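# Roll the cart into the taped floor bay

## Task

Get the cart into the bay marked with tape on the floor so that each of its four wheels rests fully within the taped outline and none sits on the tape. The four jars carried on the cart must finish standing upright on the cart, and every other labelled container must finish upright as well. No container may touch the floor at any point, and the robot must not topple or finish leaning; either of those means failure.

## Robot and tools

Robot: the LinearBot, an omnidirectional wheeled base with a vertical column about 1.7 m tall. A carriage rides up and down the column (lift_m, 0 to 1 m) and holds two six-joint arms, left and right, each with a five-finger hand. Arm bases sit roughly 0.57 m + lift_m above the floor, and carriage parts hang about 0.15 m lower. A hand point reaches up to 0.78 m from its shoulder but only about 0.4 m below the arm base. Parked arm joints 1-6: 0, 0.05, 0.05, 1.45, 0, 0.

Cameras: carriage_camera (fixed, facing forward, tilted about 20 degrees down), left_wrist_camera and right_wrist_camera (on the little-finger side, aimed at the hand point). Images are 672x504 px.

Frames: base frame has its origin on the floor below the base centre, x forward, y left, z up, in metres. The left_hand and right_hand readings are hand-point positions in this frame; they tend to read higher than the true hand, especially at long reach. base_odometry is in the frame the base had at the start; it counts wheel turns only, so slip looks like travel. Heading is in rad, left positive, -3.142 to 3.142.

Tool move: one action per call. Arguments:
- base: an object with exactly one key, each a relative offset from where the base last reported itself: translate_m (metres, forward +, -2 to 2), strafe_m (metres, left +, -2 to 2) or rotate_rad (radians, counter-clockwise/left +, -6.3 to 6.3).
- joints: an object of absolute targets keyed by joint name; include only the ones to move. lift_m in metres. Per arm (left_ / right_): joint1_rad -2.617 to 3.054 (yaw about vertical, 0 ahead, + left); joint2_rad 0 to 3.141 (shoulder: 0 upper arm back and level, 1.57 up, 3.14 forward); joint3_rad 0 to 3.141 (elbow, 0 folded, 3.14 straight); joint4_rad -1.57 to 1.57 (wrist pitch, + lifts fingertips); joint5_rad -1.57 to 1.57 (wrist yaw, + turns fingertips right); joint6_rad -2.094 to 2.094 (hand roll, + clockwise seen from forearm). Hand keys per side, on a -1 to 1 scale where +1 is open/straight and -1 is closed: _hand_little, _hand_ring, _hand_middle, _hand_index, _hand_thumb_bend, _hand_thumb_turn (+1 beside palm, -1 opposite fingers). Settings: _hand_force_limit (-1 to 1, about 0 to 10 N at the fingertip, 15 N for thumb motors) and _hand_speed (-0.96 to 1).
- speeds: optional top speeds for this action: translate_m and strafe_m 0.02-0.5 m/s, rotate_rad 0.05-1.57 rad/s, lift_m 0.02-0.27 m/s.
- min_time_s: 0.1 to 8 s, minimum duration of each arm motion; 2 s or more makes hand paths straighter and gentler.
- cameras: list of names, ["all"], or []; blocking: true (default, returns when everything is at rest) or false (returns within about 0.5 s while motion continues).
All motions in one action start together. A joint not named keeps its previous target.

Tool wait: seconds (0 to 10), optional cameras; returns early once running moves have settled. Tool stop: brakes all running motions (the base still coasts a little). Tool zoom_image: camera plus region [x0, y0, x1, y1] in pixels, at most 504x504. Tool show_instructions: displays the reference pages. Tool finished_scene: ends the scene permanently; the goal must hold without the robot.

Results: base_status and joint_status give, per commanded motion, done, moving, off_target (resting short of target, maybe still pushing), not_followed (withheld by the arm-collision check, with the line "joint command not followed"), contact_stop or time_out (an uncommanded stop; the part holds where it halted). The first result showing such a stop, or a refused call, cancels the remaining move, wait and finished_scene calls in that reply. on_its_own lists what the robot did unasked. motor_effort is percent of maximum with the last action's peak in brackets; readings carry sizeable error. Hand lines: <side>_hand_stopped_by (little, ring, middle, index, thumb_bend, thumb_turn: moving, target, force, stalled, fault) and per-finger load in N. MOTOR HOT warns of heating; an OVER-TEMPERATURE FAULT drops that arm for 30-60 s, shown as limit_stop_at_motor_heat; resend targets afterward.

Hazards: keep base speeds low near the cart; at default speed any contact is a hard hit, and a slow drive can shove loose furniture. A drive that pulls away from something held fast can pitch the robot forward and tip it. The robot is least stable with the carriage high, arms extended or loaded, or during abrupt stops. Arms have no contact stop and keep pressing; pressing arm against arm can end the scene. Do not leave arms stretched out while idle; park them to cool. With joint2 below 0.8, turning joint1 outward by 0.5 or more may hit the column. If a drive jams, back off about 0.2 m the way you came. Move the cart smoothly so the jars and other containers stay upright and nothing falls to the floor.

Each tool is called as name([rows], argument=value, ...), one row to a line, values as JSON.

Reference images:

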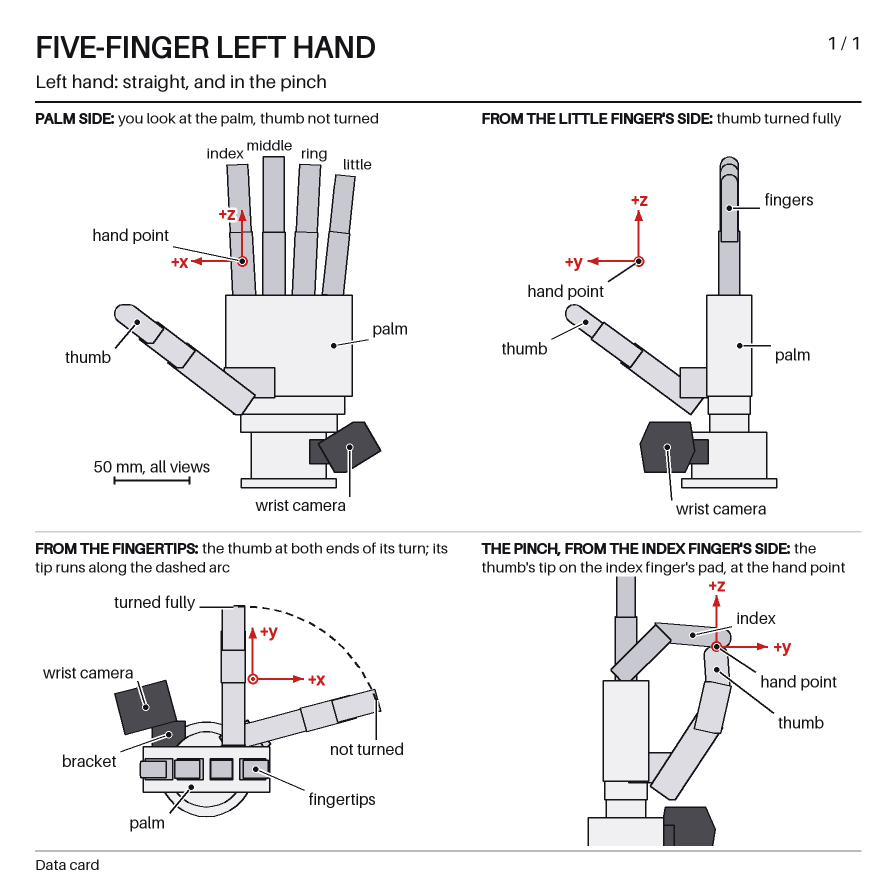

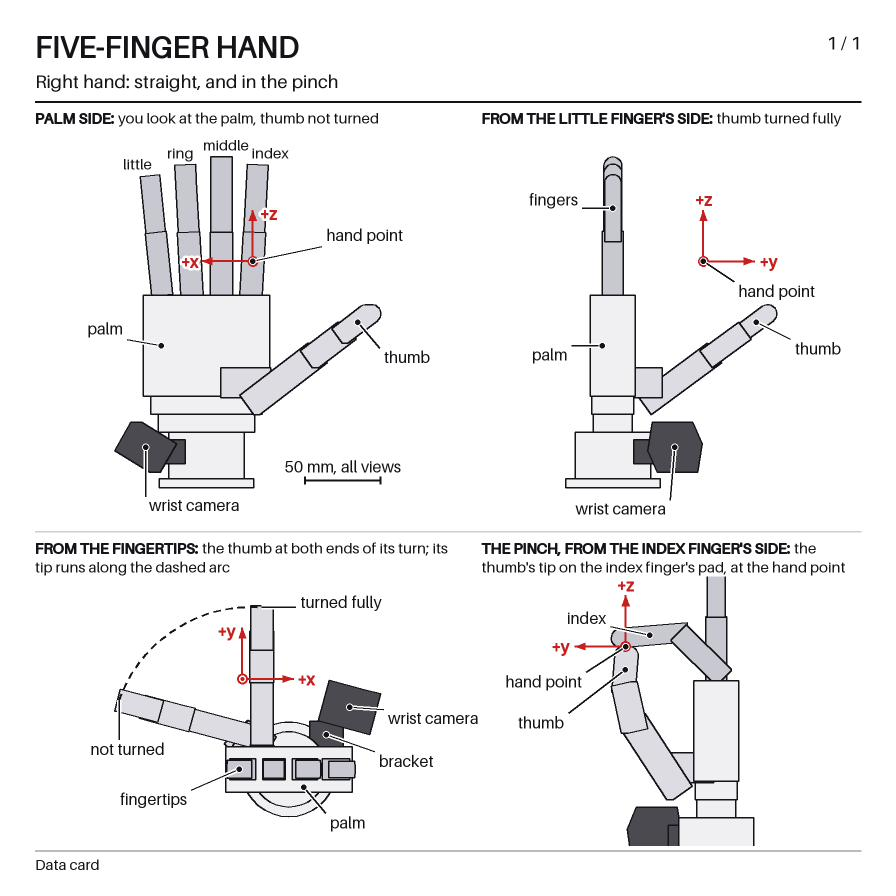

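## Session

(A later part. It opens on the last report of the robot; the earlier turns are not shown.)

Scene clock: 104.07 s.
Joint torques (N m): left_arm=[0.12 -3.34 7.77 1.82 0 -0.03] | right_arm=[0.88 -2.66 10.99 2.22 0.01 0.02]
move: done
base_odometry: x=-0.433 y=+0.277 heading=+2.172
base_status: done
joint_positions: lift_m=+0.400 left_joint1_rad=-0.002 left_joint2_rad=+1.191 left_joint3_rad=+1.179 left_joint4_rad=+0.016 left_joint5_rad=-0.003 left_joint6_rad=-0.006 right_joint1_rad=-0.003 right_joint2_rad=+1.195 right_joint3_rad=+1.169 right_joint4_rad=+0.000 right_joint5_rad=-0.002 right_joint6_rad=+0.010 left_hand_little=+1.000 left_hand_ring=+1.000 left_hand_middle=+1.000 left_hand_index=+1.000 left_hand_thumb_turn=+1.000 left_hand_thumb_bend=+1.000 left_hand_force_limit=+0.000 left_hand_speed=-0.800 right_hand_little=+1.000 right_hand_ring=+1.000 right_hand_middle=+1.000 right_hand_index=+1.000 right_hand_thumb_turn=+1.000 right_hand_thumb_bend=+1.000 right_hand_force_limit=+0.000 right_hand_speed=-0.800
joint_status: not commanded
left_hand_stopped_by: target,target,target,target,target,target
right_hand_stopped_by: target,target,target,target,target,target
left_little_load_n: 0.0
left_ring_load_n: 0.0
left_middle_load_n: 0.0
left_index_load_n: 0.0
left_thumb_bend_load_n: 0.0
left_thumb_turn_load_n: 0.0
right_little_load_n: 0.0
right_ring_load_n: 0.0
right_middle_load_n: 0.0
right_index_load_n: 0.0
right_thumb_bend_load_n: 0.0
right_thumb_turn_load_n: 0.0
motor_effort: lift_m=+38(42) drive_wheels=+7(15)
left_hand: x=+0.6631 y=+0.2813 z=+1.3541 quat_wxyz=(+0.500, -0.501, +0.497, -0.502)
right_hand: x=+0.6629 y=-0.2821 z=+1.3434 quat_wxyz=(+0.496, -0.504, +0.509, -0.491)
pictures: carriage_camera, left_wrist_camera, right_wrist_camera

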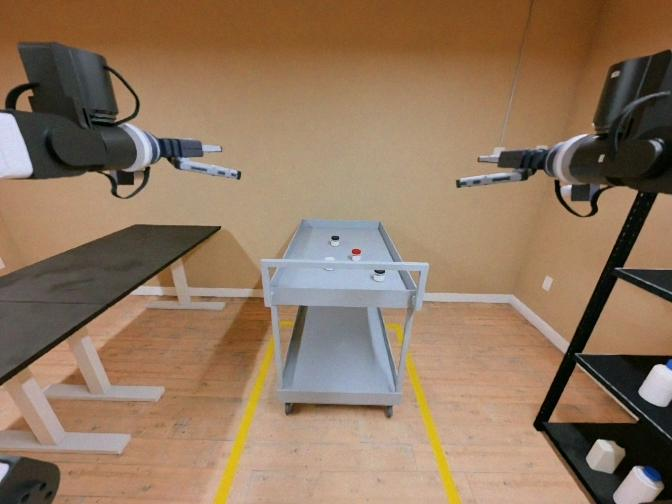

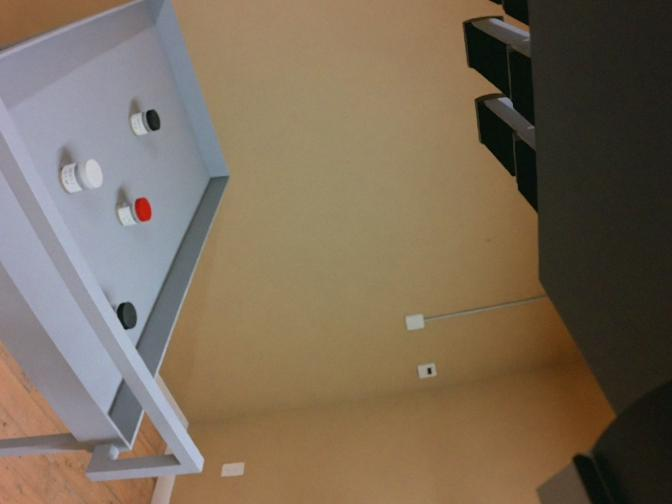

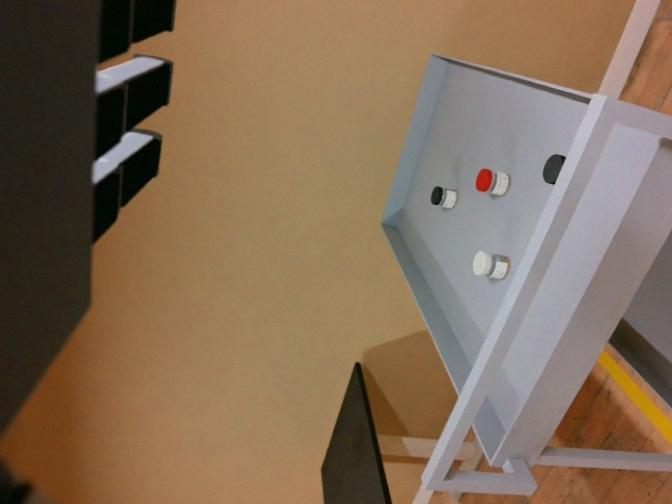

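move(joints={"lift_m": 0.1, "left_hand_thumb_turn": -1, "right_hand_thumb_turn": -1}, cameras=["all"])

zoom_image(camera="carriage_camera", region=[200, 160, 480, 360])

Scene clock: 123.37 s.
Joint torques (N m): left_arm=[0.13 -3.74 6.84 1.97 -0.01 -0.03] | right_arm=[0.84 -3.08 9.65 2.36 0.01 0.02]
move: done
base_odometry: x=-0.433 y=+0.277 heading=+2.172
base_status: not commanded
joint_positions: lift_m=+0.100 left_joint1_rad=-0.002 left_joint2_rad=+1.196 left_joint3_rad=+1.190 left_joint4_rad=+0.002 left_joint5_rad=-0.003 left_joint6_rad=-0.005 right_joint1_rad=-0.003 right_joint2_rad=+1.200 right_joint3_rad=+1.182 right_joint4_rad=-0.015 right_joint5_rad=-0.002 right_joint6_rad=+0.009 left_hand_little=+1.000 left_hand_ring=+1.000 left_hand_middle=+1.000 left_hand_index=+1.000 left_hand_thumb_turn=-1.000 left_hand_thumb_bend=+1.000 left_hand_force_limit=+0.000 left_hand_speed=-0.800 right_hand_little=+1.000 right_hand_ring=+1.000 right_hand_middle=+1.000 right_hand_index=+1.000 right_hand_thumb_turn=-1.000 right_hand_thumb_bend=+1.000 right_hand_force_limit=+0.000 right_hand_speed=-0.800
joint_status: all done
left_hand_stopped_by: target,target,target,target,target,target
right_hand_stopped_by: target,target,target,target,target,target
left_little_load_n: 0.0
left_ring_load_n: 0.0
left_middle_load_n: 0.0
left_index_load_n: 0.0
left_thumb_bend_load_n: 0.0
left_thumb_turn_load_n: 0.0
right_little_load_n: 0.0
right_ring_load_n: 0.0
right_middle_load_n: 0.0
right_index_load_n: -0.5
right_thumb_bend_load_n: 0.0
right_thumb_turn_load_n: 0.0
motor_effort: lift_m=+35(36) drive_wheels=+6(6)
left_hand: x=+0.6633 y=+0.2813 z=+1.0551 quat_wxyz=(+0.498, -0.502, +0.499, -0.500)
right_hand: x=+0.6632 y=-0.2822 z=+1.0448 quat_wxyz=(+0.494, -0.505, +0.511, -0.490)
pictures: carriage_camera, left_wrist_camera, right_wrist_camera

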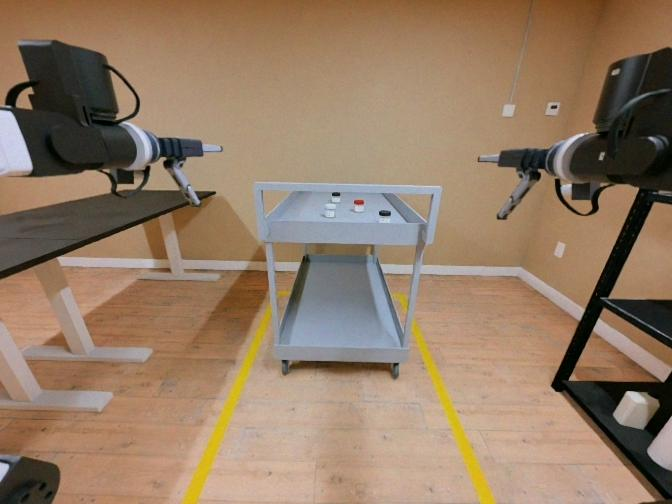

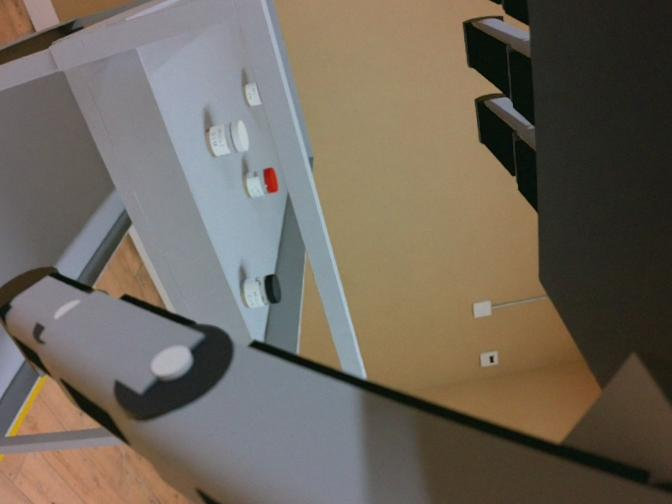

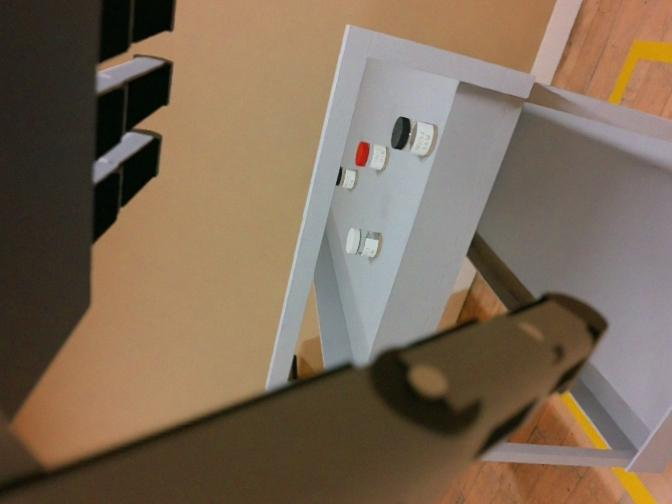

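Scaled by 1.800 from the camera's image (finer frame: 960x720).

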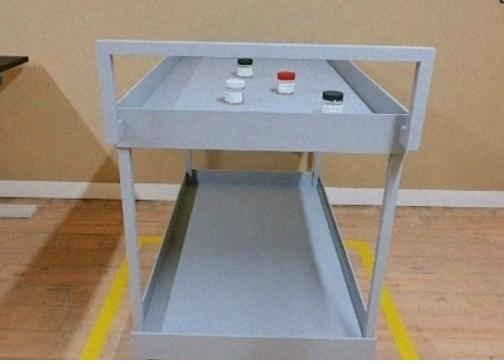

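move(base={"strafe_m": -0.037}, joints={"lift_m": 0.2, "left_joint1_rad": -0.455, "left_joint2_rad": 1.73, "left_joint3_rad": 1.27, "left_joint4_rad": 0.46, "left_joint5_rad": -0.455, "left_joint6_rad": 0, "right_joint1_rad": 0.455, "right_joint2_rad": 1.73, "right_joint3_rad": 1.27, "right_joint4_rad": 0.46, "right_joint5_rad": 0.455, "right_joint6_rad": 0}, min_time_s=3, speeds={"strafe_m": 0.1}, cameras=["all"])

Scene clock: 136.03 s.
Joint torques (N m): left_arm=[-0.42 -7.6 7.72 2.02 -0.17 -0.03] | right_arm=[0.94 -6.78 11.1 2.37 0.15 0.03]
move: done
base_odometry: x=-0.402 y=+0.298 heading=+2.173
base_status: done
joint_positions: lift_m=+0.200 left_joint1_rad=-0.451 left_joint2_rad=+1.715 left_joint3_rad=+1.248 left_joint4_rad=+0.447 left_joint5_rad=-0.447 left_joint6_rad=-0.005 right_joint1_rad=+0.450 right_joint2_rad=+1.724 right_joint3_rad=+1.239 right_joint4_rad=+0.433 right_joint5_rad=+0.446 right_joint6_rad=+0.009 left_hand_little=+1.000 left_hand_ring=+1.000 left_hand_middle=+1.000 left_hand_index=+1.000 left_hand_thumb_turn=-1.000 left_hand_thumb_bend=+1.000 left_hand_force_limit=+0.000 left_hand_speed=-0.800 right_hand_little=+1.000 right_hand_ring=+1.000 right_hand_middle=+1.000 right_hand_index=+1.000 right_hand_thumb_turn=-1.000 right_hand_thumb_bend=+1.000 right_hand_force_limit=+0.000 right_hand_speed=-0.800
joint_status: all done
left_hand_stopped_by: target,target,target,target,target,target
right_hand_stopped_by: target,target,target,target,target,target
left_little_load_n: 0.0
left_ring_load_n: 0.0
left_middle_load_n: 0.0
left_index_load_n: 0.0
left_thumb_bend_load_n: 0.0
left_thumb_turn_load_n: 0.5
right_little_load_n: 0.0
right_ring_load_n: 0.0
right_middle_load_n: 0.0
right_index_load_n: 0.0
right_thumb_bend_load_n: 0.0
right_thumb_turn_load_n: 0.0
motor_effort: lift_m=+40(49) drive_wheels=-9(18)
left_hand: x=+0.7597 y=+0.1166 z=+1.0503 quat_wxyz=(+0.495, -0.503, +0.506, -0.496)
right_hand: x=+0.7590 y=-0.1171 z=+1.0375 quat_wxyz=(+0.486, -0.516, +0.507, -0.491)
pictures: carriage_camera, left_wrist_camera, right_wrist_camera

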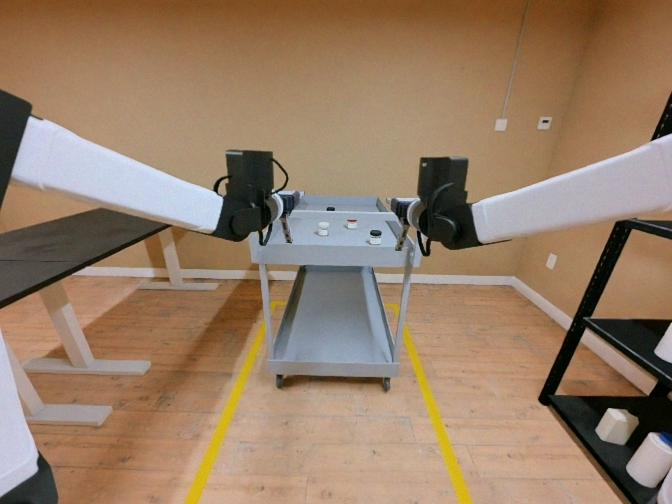

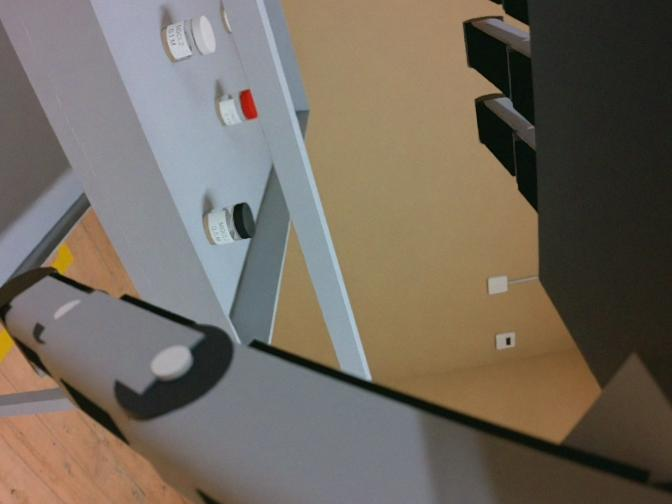

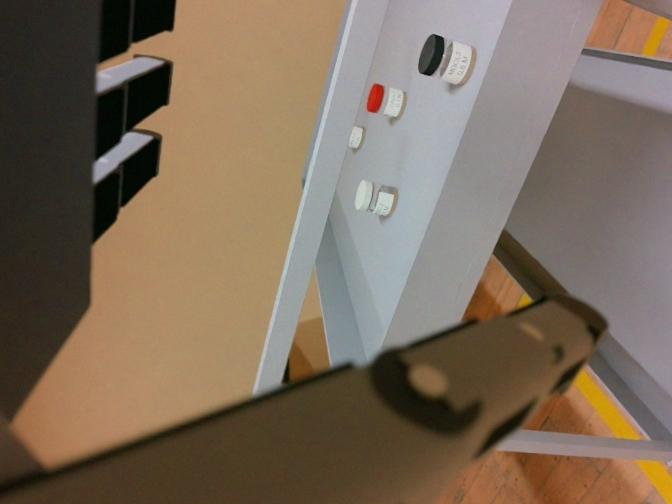

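move(joints={"lift_m": 0.15, "left_joint1_rad": -0.30, "left_joint5_rad": -0.30, "right_joint1_rad": 0.30,  "right_joint5_rad": 0.30}, min_time_s=2)

move(base={"translate_m": 0.1}, speeds={"translate_m": 0.1}, cameras=["all"])

Scene clock: 141.63 s.
Joint torques (N m): left_arm=[0.4 -8.81 6.91 1.97 0.01 -0.02] | right_arm=[-0.2 -7.66 9.8 2.34 -0.09 0.01]
move: done
base_odometry: x=-0.402 y=+0.298 heading=+2.173
base_status: not commanded
joint_positions: lift_m=+0.150 left_joint1_rad=-0.305 left_joint2_rad=+1.727 left_joint3_rad=+1.260 left_joint4_rad=+0.459 left_joint5_rad=-0.308 left_joint6_rad=-0.005 right_joint1_rad=+0.305 right_joint2_rad=+1.737 right_joint3_rad=+1.252 right_joint4_rad=+0.444 right_joint5_rad=+0.309 right_joint6_rad=+0.009 left_hand_little=+1.000 left_hand_ring=+1.000 left_hand_middle=+1.000 left_hand_index=+1.000 left_hand_thumb_turn=-1.000 left_hand_thumb_bend=+1.000 left_hand_force_limit=+0.000 left_hand_speed=-0.800 right_hand_little=+1.000 right_hand_ring=+1.000 right_hand_middle=+1.000 right_hand_index=+1.000 right_hand_thumb_turn=-1.000 right_hand_thumb_bend=+1.000 right_hand_force_limit=+0.000 right_hand_speed=-0.800
joint_status: all done
left_hand_stopped_by: target,target,target,target,target,target
right_hand_stopped_by: target,target,target,target,target,target
left_little_load_n: 0.0
left_ring_load_n: 0.0
left_middle_load_n: 0.0
left_index_load_n: -0.5
left_thumb_bend_load_n: 0.0
left_thumb_turn_load_n: 0.0
right_little_load_n: 0.0
right_ring_load_n: 0.0
right_middle_load_n: 0.0
right_index_load_n: 0.0
right_thumb_bend_load_n: 0.0
right_thumb_turn_load_n: 0.0
motor_effort: lift_m=+32(36) drive_wheels=-9(9)
left_hand: x=+0.7838 y=+0.1681 z=+1.0035 quat_wxyz=(+0.498, -0.504, +0.500, -0.498)
right_hand: x=+0.7831 y=-0.1677 z=+0.9901 quat_wxyz=(+0.489, -0.509, +0.510, -0.492)
pictures: none

Scene clock: 143.40 s.
Joint torques (N m): left_arm=[0.42 -8.85 6.86 1.95 0.02 -0.03] | right_arm=[0.03 -8.12 9.74 2.33 -0.03 0.04]
move: done
base_odometry: x=-0.459 y=+0.381 heading=+2.172
base_status: done
joint_positions: lift_m=+0.150 left_joint1_rad=-0.305 left_joint2_rad=+1.727 left_joint3_rad=+1.260 left_joint4_rad=+0.461 left_joint5_rad=-0.307 left_joint6_rad=-0.005 right_joint1_rad=+0.304 right_joint2_rad=+1.737 right_joint3_rad=+1.252 right_joint4_rad=+0.445 right_joint5_rad=+0.307 right_joint6_rad=+0.009 left_hand_little=+1.000 left_hand_ring=+1.000 left_hand_middle=+1.000 left_hand_index=+1.000 left_hand_thumb_turn=-1.000 left_hand_thumb_bend=+1.000 left_hand_force_limit=+0.000 left_hand_speed=-0.800 right_hand_little=+1.000 right_hand_ring=+1.000 right_hand_middle=+1.000 right_hand_index=+1.000 right_hand_thumb_turn=-1.000 right_hand_thumb_bend=+1.000 right_hand_force_limit=+0.000 right_hand_speed=-0.800
joint_status: not commanded
left_hand_stopped_by: target,target,target,target,target,target
right_hand_stopped_by: target,target,target,target,target,target
left_little_load_n: 0.0
left_ring_load_n: -0.5
left_middle_load_n: 0.0
left_index_load_n: 0.0
left_thumb_bend_load_n: 0.0
left_thumb_turn_load_n: 0.0
right_little_load_n: 0.0
right_ring_load_n: 0.0
right_middle_load_n: 0.0
right_index_load_n: 0.0
right_thumb_bend_load_n: 0.0
right_thumb_turn_load_n: 0.0
motor_effort: lift_m=+33(36) drive_wheels=-6(12)
left_hand: x=+0.7838 y=+0.1678 z=+1.0040 quat_wxyz=(+0.498, -0.503, +0.500, -0.499)
right_hand: x=+0.7833 y=-0.1682 z=+0.9902 quat_wxyz=(+0.489, -0.509, +0.510, -0.492)
pictures: carriage_camera, left_wrist_camera, right_wrist_camera

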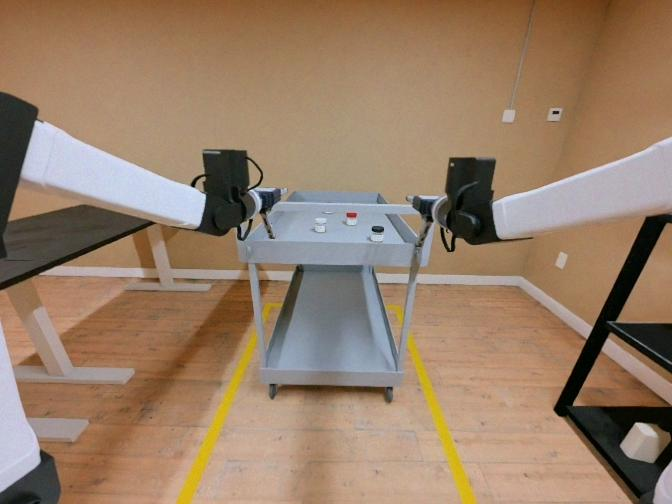

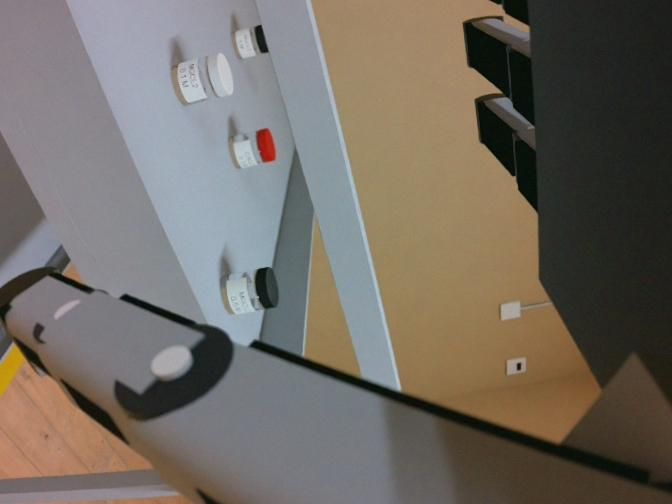

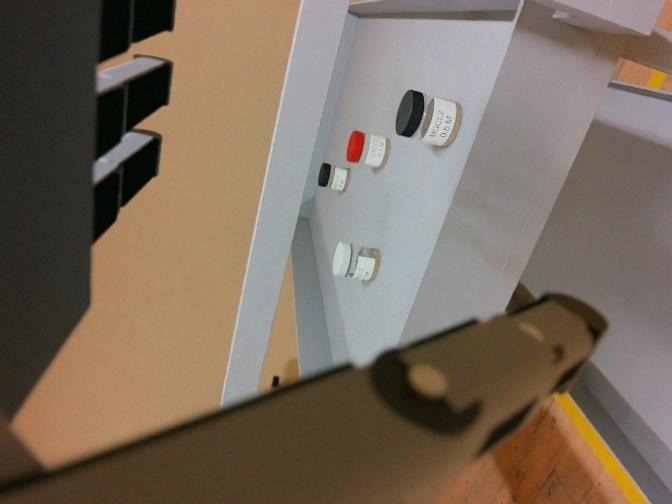

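move(base={"translate_m": 0.06}, speeds={"translate_m": 0.08}, cameras=["all"])

zoom_image(camera="carriage_camera", region=[200, 160, 480, 320])

Scene clock: 149.77 s.
Joint torques (N m): left_arm=[0.42 -8.77 6.87 1.95 0.01 -0.03] | right_arm=[0.02 -7.77 9.66 2.3 -0.05 0.03]
move: done
base_odometry: x=-0.492 y=+0.430 heading=+2.171
base_status: done
joint_positions: lift_m=+0.150 left_joint1_rad=-0.305 left_joint2_rad=+1.727 left_joint3_rad=+1.260 left_joint4_rad=+0.461 left_joint5_rad=-0.305 left_joint6_rad=-0.005 right_joint1_rad=+0.303 right_joint2_rad=+1.737 right_joint3_rad=+1.252 right_joint4_rad=+0.446 right_joint5_rad=+0.306 right_joint6_rad=+0.009 left_hand_little=+1.000 left_hand_ring=+1.000 left_hand_middle=+1.000 left_hand_index=+1.000 left_hand_thumb_turn=-1.000 left_hand_thumb_bend=+1.000 left_hand_force_limit=+0.000 left_hand_speed=-0.800 right_hand_little=+1.000 right_hand_ring=+1.000 right_hand_middle=+1.000 right_hand_index=+1.000 right_hand_thumb_turn=-1.000 right_hand_thumb_bend=+1.000 right_hand_force_limit=+0.000 right_hand_speed=-0.800
joint_status: not commanded
left_hand_stopped_by: target,target,target,target,target,target
right_hand_stopped_by: target,target,target,target,target,target
left_little_load_n: 0.0
left_ring_load_n: 0.0
left_middle_load_n: 0.0
left_index_load_n: 0.0
left_thumb_bend_load_n: 0.0
left_thumb_turn_load_n: 0.0
right_little_load_n: 0.0
right_ring_load_n: 0.0
right_middle_load_n: 0.0
right_index_load_n: 0.0
right_thumb_bend_load_n: 0.0
right_thumb_turn_load_n: 0.0
motor_effort: lift_m=+33(36) drive_wheels=+4(14)
left_hand: x=+0.7838 y=+0.1674 z=+1.0042 quat_wxyz=(+0.498, -0.502, +0.500, -0.499)
right_hand: x=+0.7834 y=-0.1682 z=+0.9906 quat_wxyz=(+0.490, -0.509, +0.509, -0.492)
pictures: carriage_camera, left_wrist_camera, right_wrist_camera

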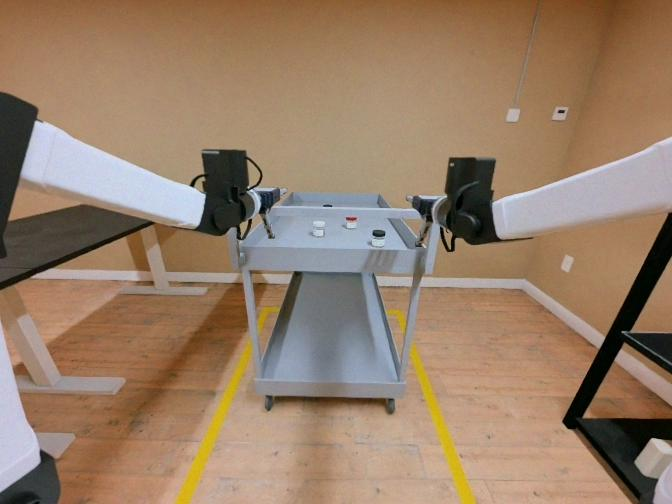

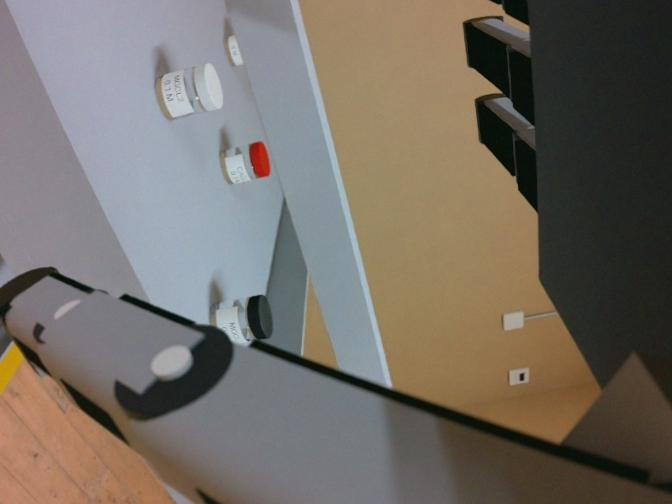

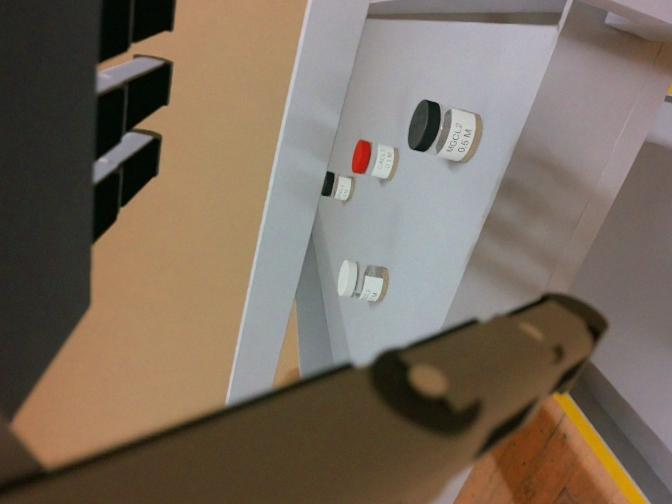

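Scaled by 1.800 from the camera's image (finer frame: 960x720).

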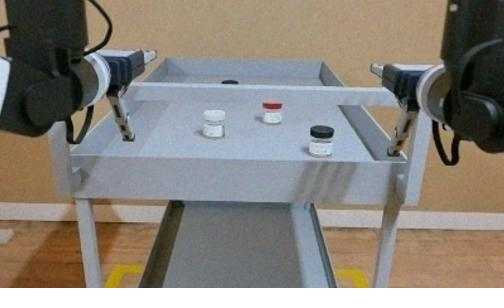

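move(base={"translate_m": 0.03}, speeds={"translate_m": 0.05}, cameras=["all"])

Scene clock: 154.67 s.
Joint torques (N m): left_arm=[0.35 -8.8 6.94 1.94 0.01 -0.02] | right_arm=[0.06 -7.77 9.62 2.29 -0.06 0.01]
move: done
base_odometry: x=-0.509 y=+0.455 heading=+2.171
base_status: done
joint_positions: lift_m=+0.150 left_joint1_rad=-0.304 left_joint2_rad=+1.727 left_joint3_rad=+1.260 left_joint4_rad=+0.462 left_joint5_rad=-0.305 left_joint6_rad=-0.005 right_joint1_rad=+0.303 right_joint2_rad=+1.737 right_joint3_rad=+1.252 right_joint4_rad=+0.447 right_joint5_rad=+0.305 right_joint6_rad=+0.009 left_hand_little=+1.000 left_hand_ring=+1.000 left_hand_middle=+1.000 left_hand_index=+1.000 left_hand_thumb_turn=-1.000 left_hand_thumb_bend=+1.000 left_hand_force_limit=+0.000 left_hand_speed=-0.800 right_hand_little=+1.000 right_hand_ring=+1.000 right_hand_middle=+1.000 right_hand_index=+1.000 right_hand_thumb_turn=-1.000 right_hand_thumb_bend=+1.000 right_hand_force_limit=+0.000 right_hand_speed=-0.800
joint_status: not commanded
left_hand_stopped_by: target,target,target,target,target,target
right_hand_stopped_by: target,target,target,target,target,target
left_little_load_n: 0.0
left_ring_load_n: 0.0
left_middle_load_n: 0.0
left_index_load_n: 0.0
left_thumb_bend_load_n: 0.0
left_thumb_turn_load_n: 0.0
right_little_load_n: 0.0
right_ring_load_n: 0.0
right_middle_load_n: 0.0
right_index_load_n: 0.0
right_thumb_bend_load_n: 0.0
right_thumb_turn_load_n: 0.0
motor_effort: lift_m=+32(36) drive_wheels=-7(13)
left_hand: x=+0.7840 y=+0.1679 z=+1.0044 quat_wxyz=(+0.498, -0.502, +0.500, -0.499)
right_hand: x=+0.7835 y=-0.1683 z=+0.9908 quat_wxyz=(+0.490, -0.509, +0.509, -0.492)
pictures: carriage_camera, left_wrist_camera, right_wrist_camera

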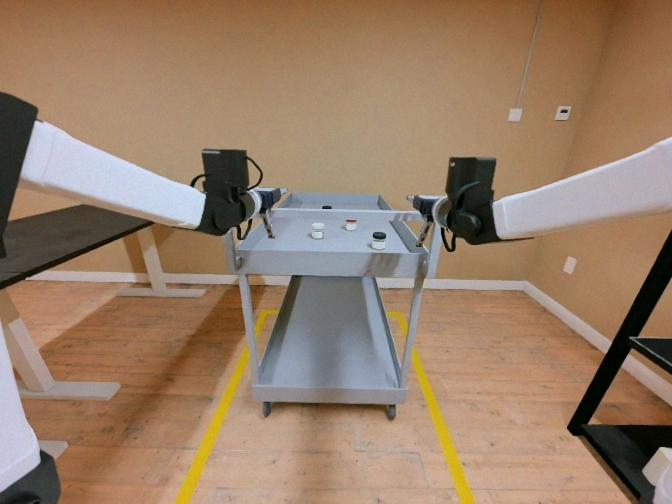

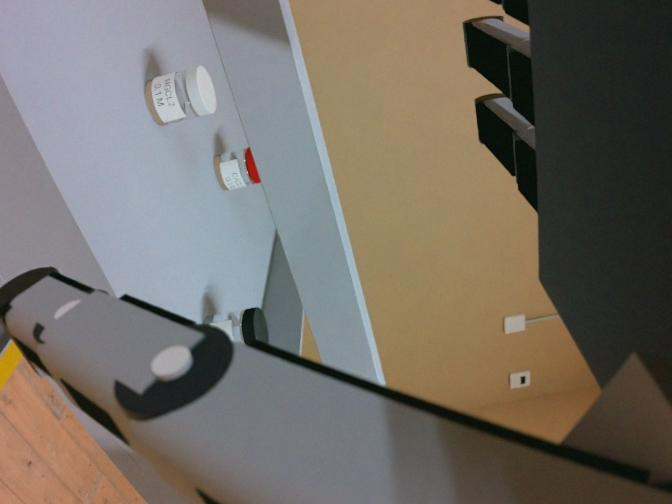

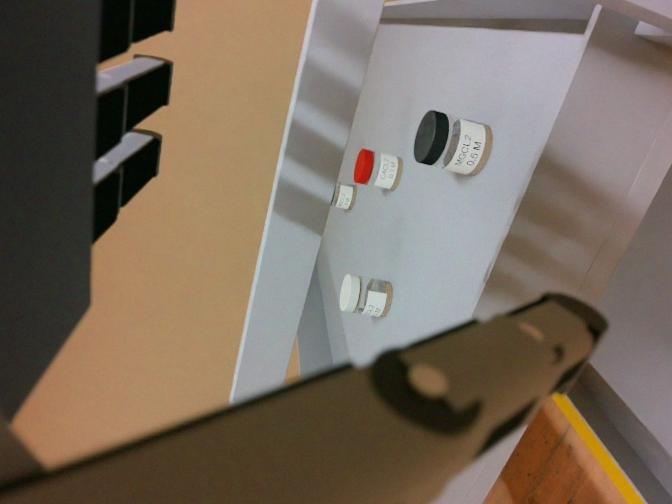

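zoom_image(camera="left_wrist_camera", region=[180, 0, 430, 400])

zoom_image(camera="carriage_camera", region=[220, 170, 460, 290])

Scaled by 1.260 from the camera's image (finer frame: 960x720).

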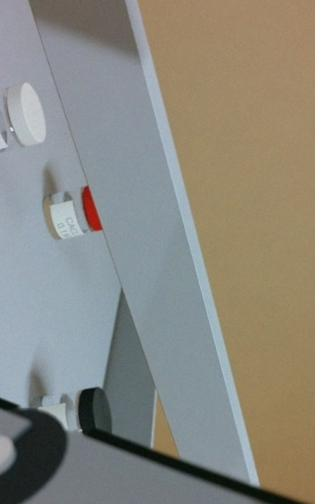

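Scaled by 2.100 from the camera's image (finer frame: 960x720).

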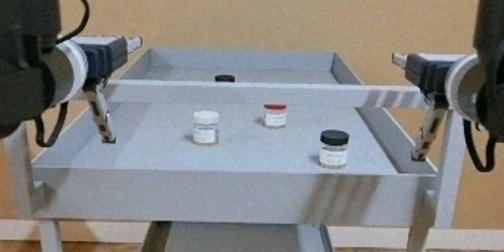

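move(joints={"lift_m": 0.115}, speeds={"lift_m": 0.03}, cameras=["all"])

zoom_image(camera="carriage_camera", region=[220, 150, 460, 270])

zoom_image(camera="left_wrist_camera", region=[180, 0, 600, 400])

Scene clock: 170.73 s.
Joint torques (N m): left_arm=[0.35 -8.79 6.86 1.91 0.01 -0.03] | right_arm=[0.21 -7.76 9.74 2.34 -0.03 0.02]
move: done
base_odometry: x=-0.509 y=+0.455 heading=+2.171
base_status: not commanded
joint_positions: lift_m=+0.115 left_joint1_rad=-0.304 left_joint2_rad=+1.727 left_joint3_rad=+1.260 left_joint4_rad=+0.462 left_joint5_rad=-0.305 left_joint6_rad=-0.005 right_joint1_rad=+0.303 right_joint2_rad=+1.737 right_joint3_rad=+1.252 right_joint4_rad=+0.447 right_joint5_rad=+0.305 right_joint6_rad=+0.009 left_hand_little=+1.000 left_hand_ring=+1.000 left_hand_middle=+1.000 left_hand_index=+1.000 left_hand_thumb_turn=-1.000 left_hand_thumb_bend=+1.000 left_hand_force_limit=+0.000 left_hand_speed=-0.800 right_hand_little=+1.000 right_hand_ring=+1.000 right_hand_middle=+1.000 right_hand_index=+1.000 right_hand_thumb_turn=-1.000 right_hand_thumb_bend=+1.000 right_hand_force_limit=+0.000 right_hand_speed=-0.800
joint_status: all done
left_hand_stopped_by: target,target,target,target,target,target
right_hand_stopped_by: target,target,target,target,target,target
left_little_load_n: 0.0
left_ring_load_n: 0.0
left_middle_load_n: 0.0
left_index_load_n: 0.0
left_thumb_bend_load_n: 0.0
left_thumb_turn_load_n: 0.0
right_little_load_n: 0.0
right_ring_load_n: 0.0
right_middle_load_n: 0.0
right_index_load_n: 0.0
right_thumb_bend_load_n: 0.0
right_thumb_turn_load_n: 0.0
motor_effort: lift_m=+34(34) drive_wheels=-6(7)
left_hand: x=+0.7840 y=+0.1678 z=+0.9696 quat_wxyz=(+0.498, -0.502, +0.500, -0.500)
right_hand: x=+0.7835 y=-0.1683 z=+0.9559 quat_wxyz=(+0.490, -0.509, +0.509, -0.492)
pictures: carriage_camera, left_wrist_camera, right_wrist_camera

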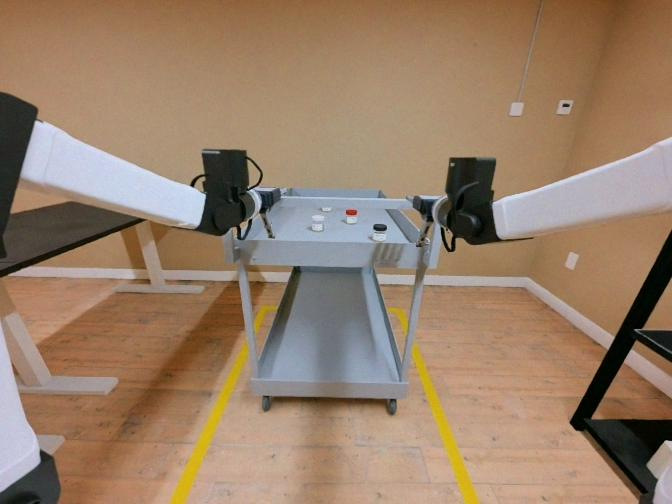

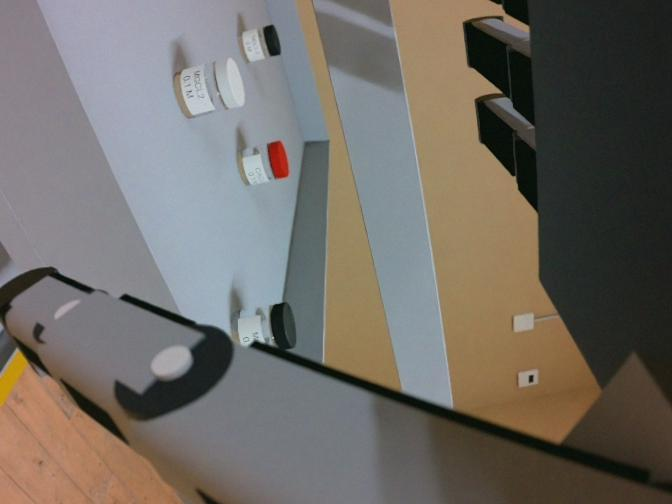

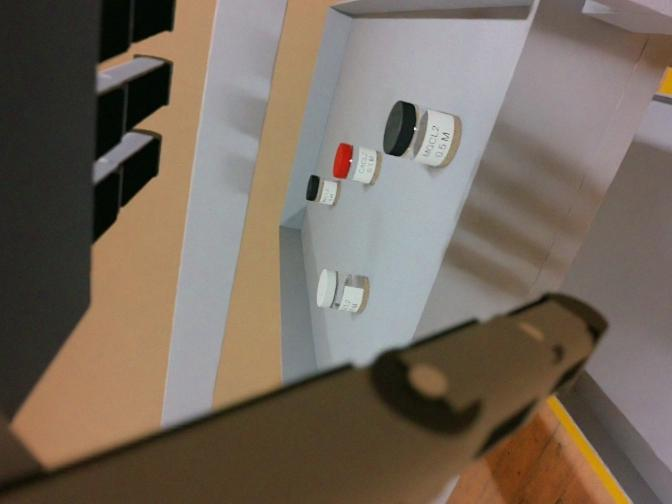

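Scaled by 2.100 from the camera's image (finer frame: 960x720).

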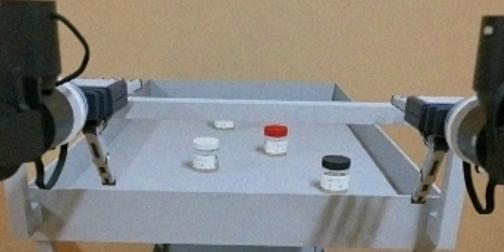

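Scaled by 1.200 from the camera's image (finer frame: 960x720).

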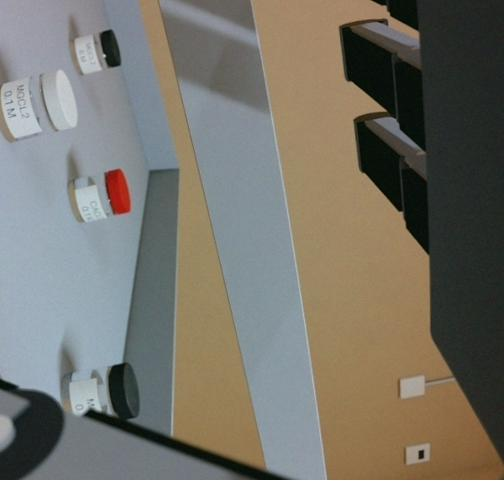

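move(joints={"right_joint3_rad": 1.36, "right_joint4_rad": 0.37}, min_time_s=1.5, cameras=[])

move(base={"translate_m": 0.04}, speeds={"translate_m": 0.05}, cameras=["all"])

zoom_image(camera="left_wrist_camera", region=[180, 0, 600, 400])

zoom_image(camera="right_wrist_camera", region=[80, 0, 500, 450])

Scene clock: 179.10 s.
Joint torques (N m): left_arm=[0.36 -8.79 6.9 1.93 0.01 -0.03] | right_arm=[0.13 -7.83 11.18 2.16 -0.05 0.02]
move: done
base_odometry: x=-0.509 y=+0.455 heading=+2.171
base_status: not commanded
joint_positions: lift_m=+0.115 left_joint1_rad=-0.304 left_joint2_rad=+1.727 left_joint3_rad=+1.260 left_joint4_rad=+0.462 left_joint5_rad=-0.305 left_joint6_rad=-0.005 right_joint1_rad=+0.303 right_joint2_rad=+1.737 right_joint3_rad=+1.329 right_joint4_rad=+0.374 right_joint5_rad=+0.305 right_joint6_rad=+0.009 left_hand_little=+1.000 left_hand_ring=+1.000 left_hand_middle=+1.000 left_hand_index=+1.000 left_hand_thumb_turn=-1.000 left_hand_thumb_bend=+1.000 left_hand_force_limit=+0.000 left_hand_speed=-0.800 right_hand_little=+1.000 right_hand_ring=+1.000 right_hand_middle=+1.000 right_hand_index=+1.000 right_hand_thumb_turn=-1.000 right_hand_thumb_bend=+1.000 right_hand_force_limit=+0.000 right_hand_speed=-0.800
joint_status: all done
left_hand_stopped_by: target,target,target,target,target,target
right_hand_stopped_by: target,target,target,target,target,target
left_little_load_n: 0.0
left_ring_load_n: 0.0
left_middle_load_n: 0.0
left_index_load_n: 0.0
left_thumb_bend_load_n: 0.0
left_thumb_turn_load_n: 0.0
right_little_load_n: 0.0
right_ring_load_n: 0.0
right_middle_load_n: 0.0
right_index_load_n: 0.0
right_thumb_bend_load_n: 0.0
right_thumb_turn_load_n: 0.0
motor_effort: lift_m=+33(33) drive_wheels=-6(6)
left_hand: x=+0.7840 y=+0.1678 z=+0.9696 quat_wxyz=(+0.498, -0.502, +0.500, -0.500)
right_hand: x=+0.7876 y=-0.1670 z=+0.9761 quat_wxyz=(+0.491, -0.508, +0.508, -0.493)

Scene clock: 180.40 s.
Joint torques (N m): left_arm=[0.38 -8.79 6.97 1.92 0 -0.02] | right_arm=[0.12 -7.86 10.96 2.24 -0.02 0.03]
move: done
base_odometry: x=-0.532 y=+0.489 heading=+2.170
base_status: done
joint_positions: lift_m=+0.115 left_joint1_rad=-0.304 left_joint2_rad=+1.727 left_joint3_rad=+1.260 left_joint4_rad=+0.463 left_joint5_rad=-0.305 left_joint6_rad=-0.005 right_joint1_rad=+0.303 right_joint2_rad=+1.737 right_joint3_rad=+1.330 right_joint4_rad=+0.368 right_joint5_rad=+0.305 right_joint6_rad=+0.009 left_hand_little=+1.000 left_hand_ring=+1.000 left_hand_middle=+1.000 left_hand_index=+1.000 left_hand_thumb_turn=-1.000 left_hand_thumb_bend=+1.000 left_hand_force_limit=+0.000 left_hand_speed=-0.800 right_hand_little=+1.000 right_hand_ring=+1.000 right_hand_middle=+1.000 right_hand_index=+1.000 right_hand_thumb_turn=-1.000 right_hand_thumb_bend=+1.000 right_hand_force_limit=+0.000 right_hand_speed=-0.800
joint_status: not commanded
left_hand_stopped_by: target,target,target,target,target,target
right_hand_stopped_by: target,target,target,target,target,target
left_little_load_n: 0.0
left_ring_load_n: 0.0
left_middle_load_n: 0.0
left_index_load_n: 0.0
left_thumb_bend_load_n: -0.5
left_thumb_turn_load_n: 0.0
right_little_load_n: 0.0
right_ring_load_n: 0.0
right_middle_load_n: 0.0
right_index_load_n: 0.0
right_thumb_bend_load_n: 0.0
right_thumb_turn_load_n: 0.0
motor_effort: lift_m=+34(34) drive_wheels=-7(13)
left_hand: x=+0.7840 y=+0.1678 z=+0.9697 quat_wxyz=(+0.498, -0.502, +0.500, -0.500)
right_hand: x=+0.7873 y=-0.1672 z=+0.9748 quat_wxyz=(+0.489, -0.509, +0.509, -0.492)
pictures: carriage_camera, left_wrist_camera, right_wrist_camera

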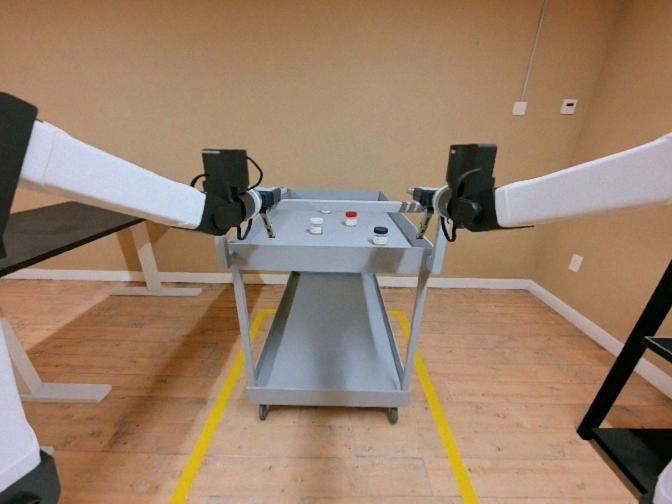

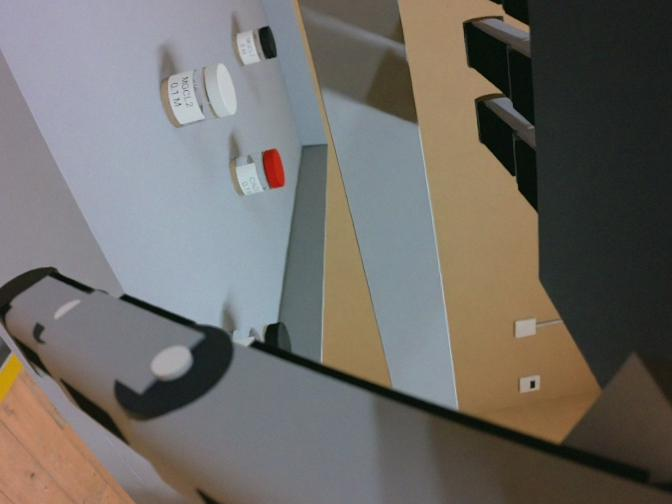

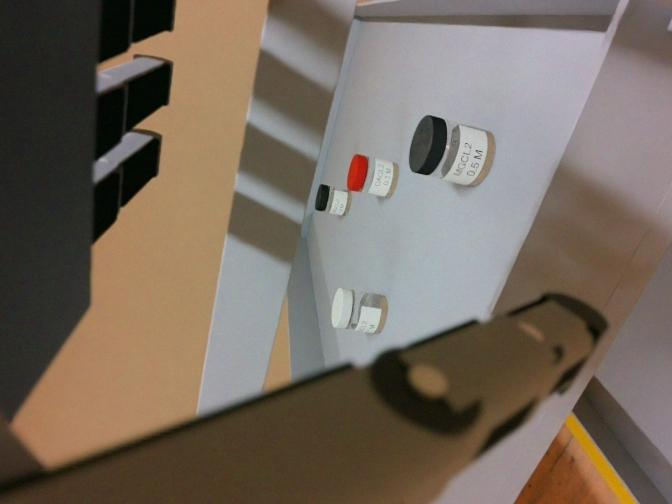

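Scaled by 1.200 from the camera's image (finer frame: 960x720).

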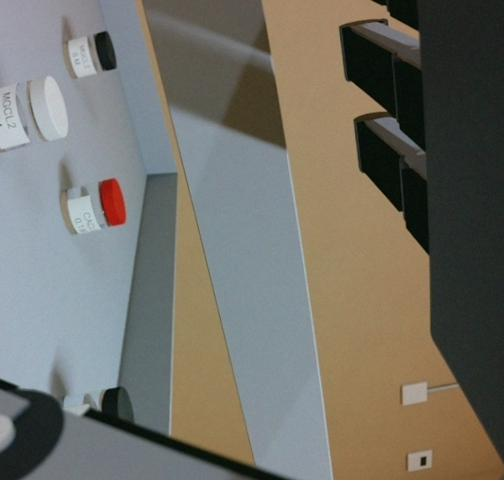

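Scaled by 1.120 from the camera's image (finer frame: 960x720).

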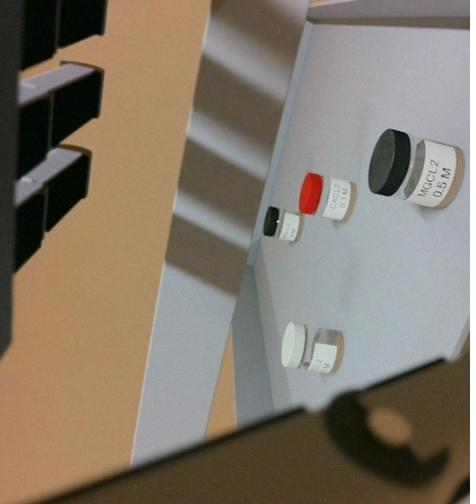

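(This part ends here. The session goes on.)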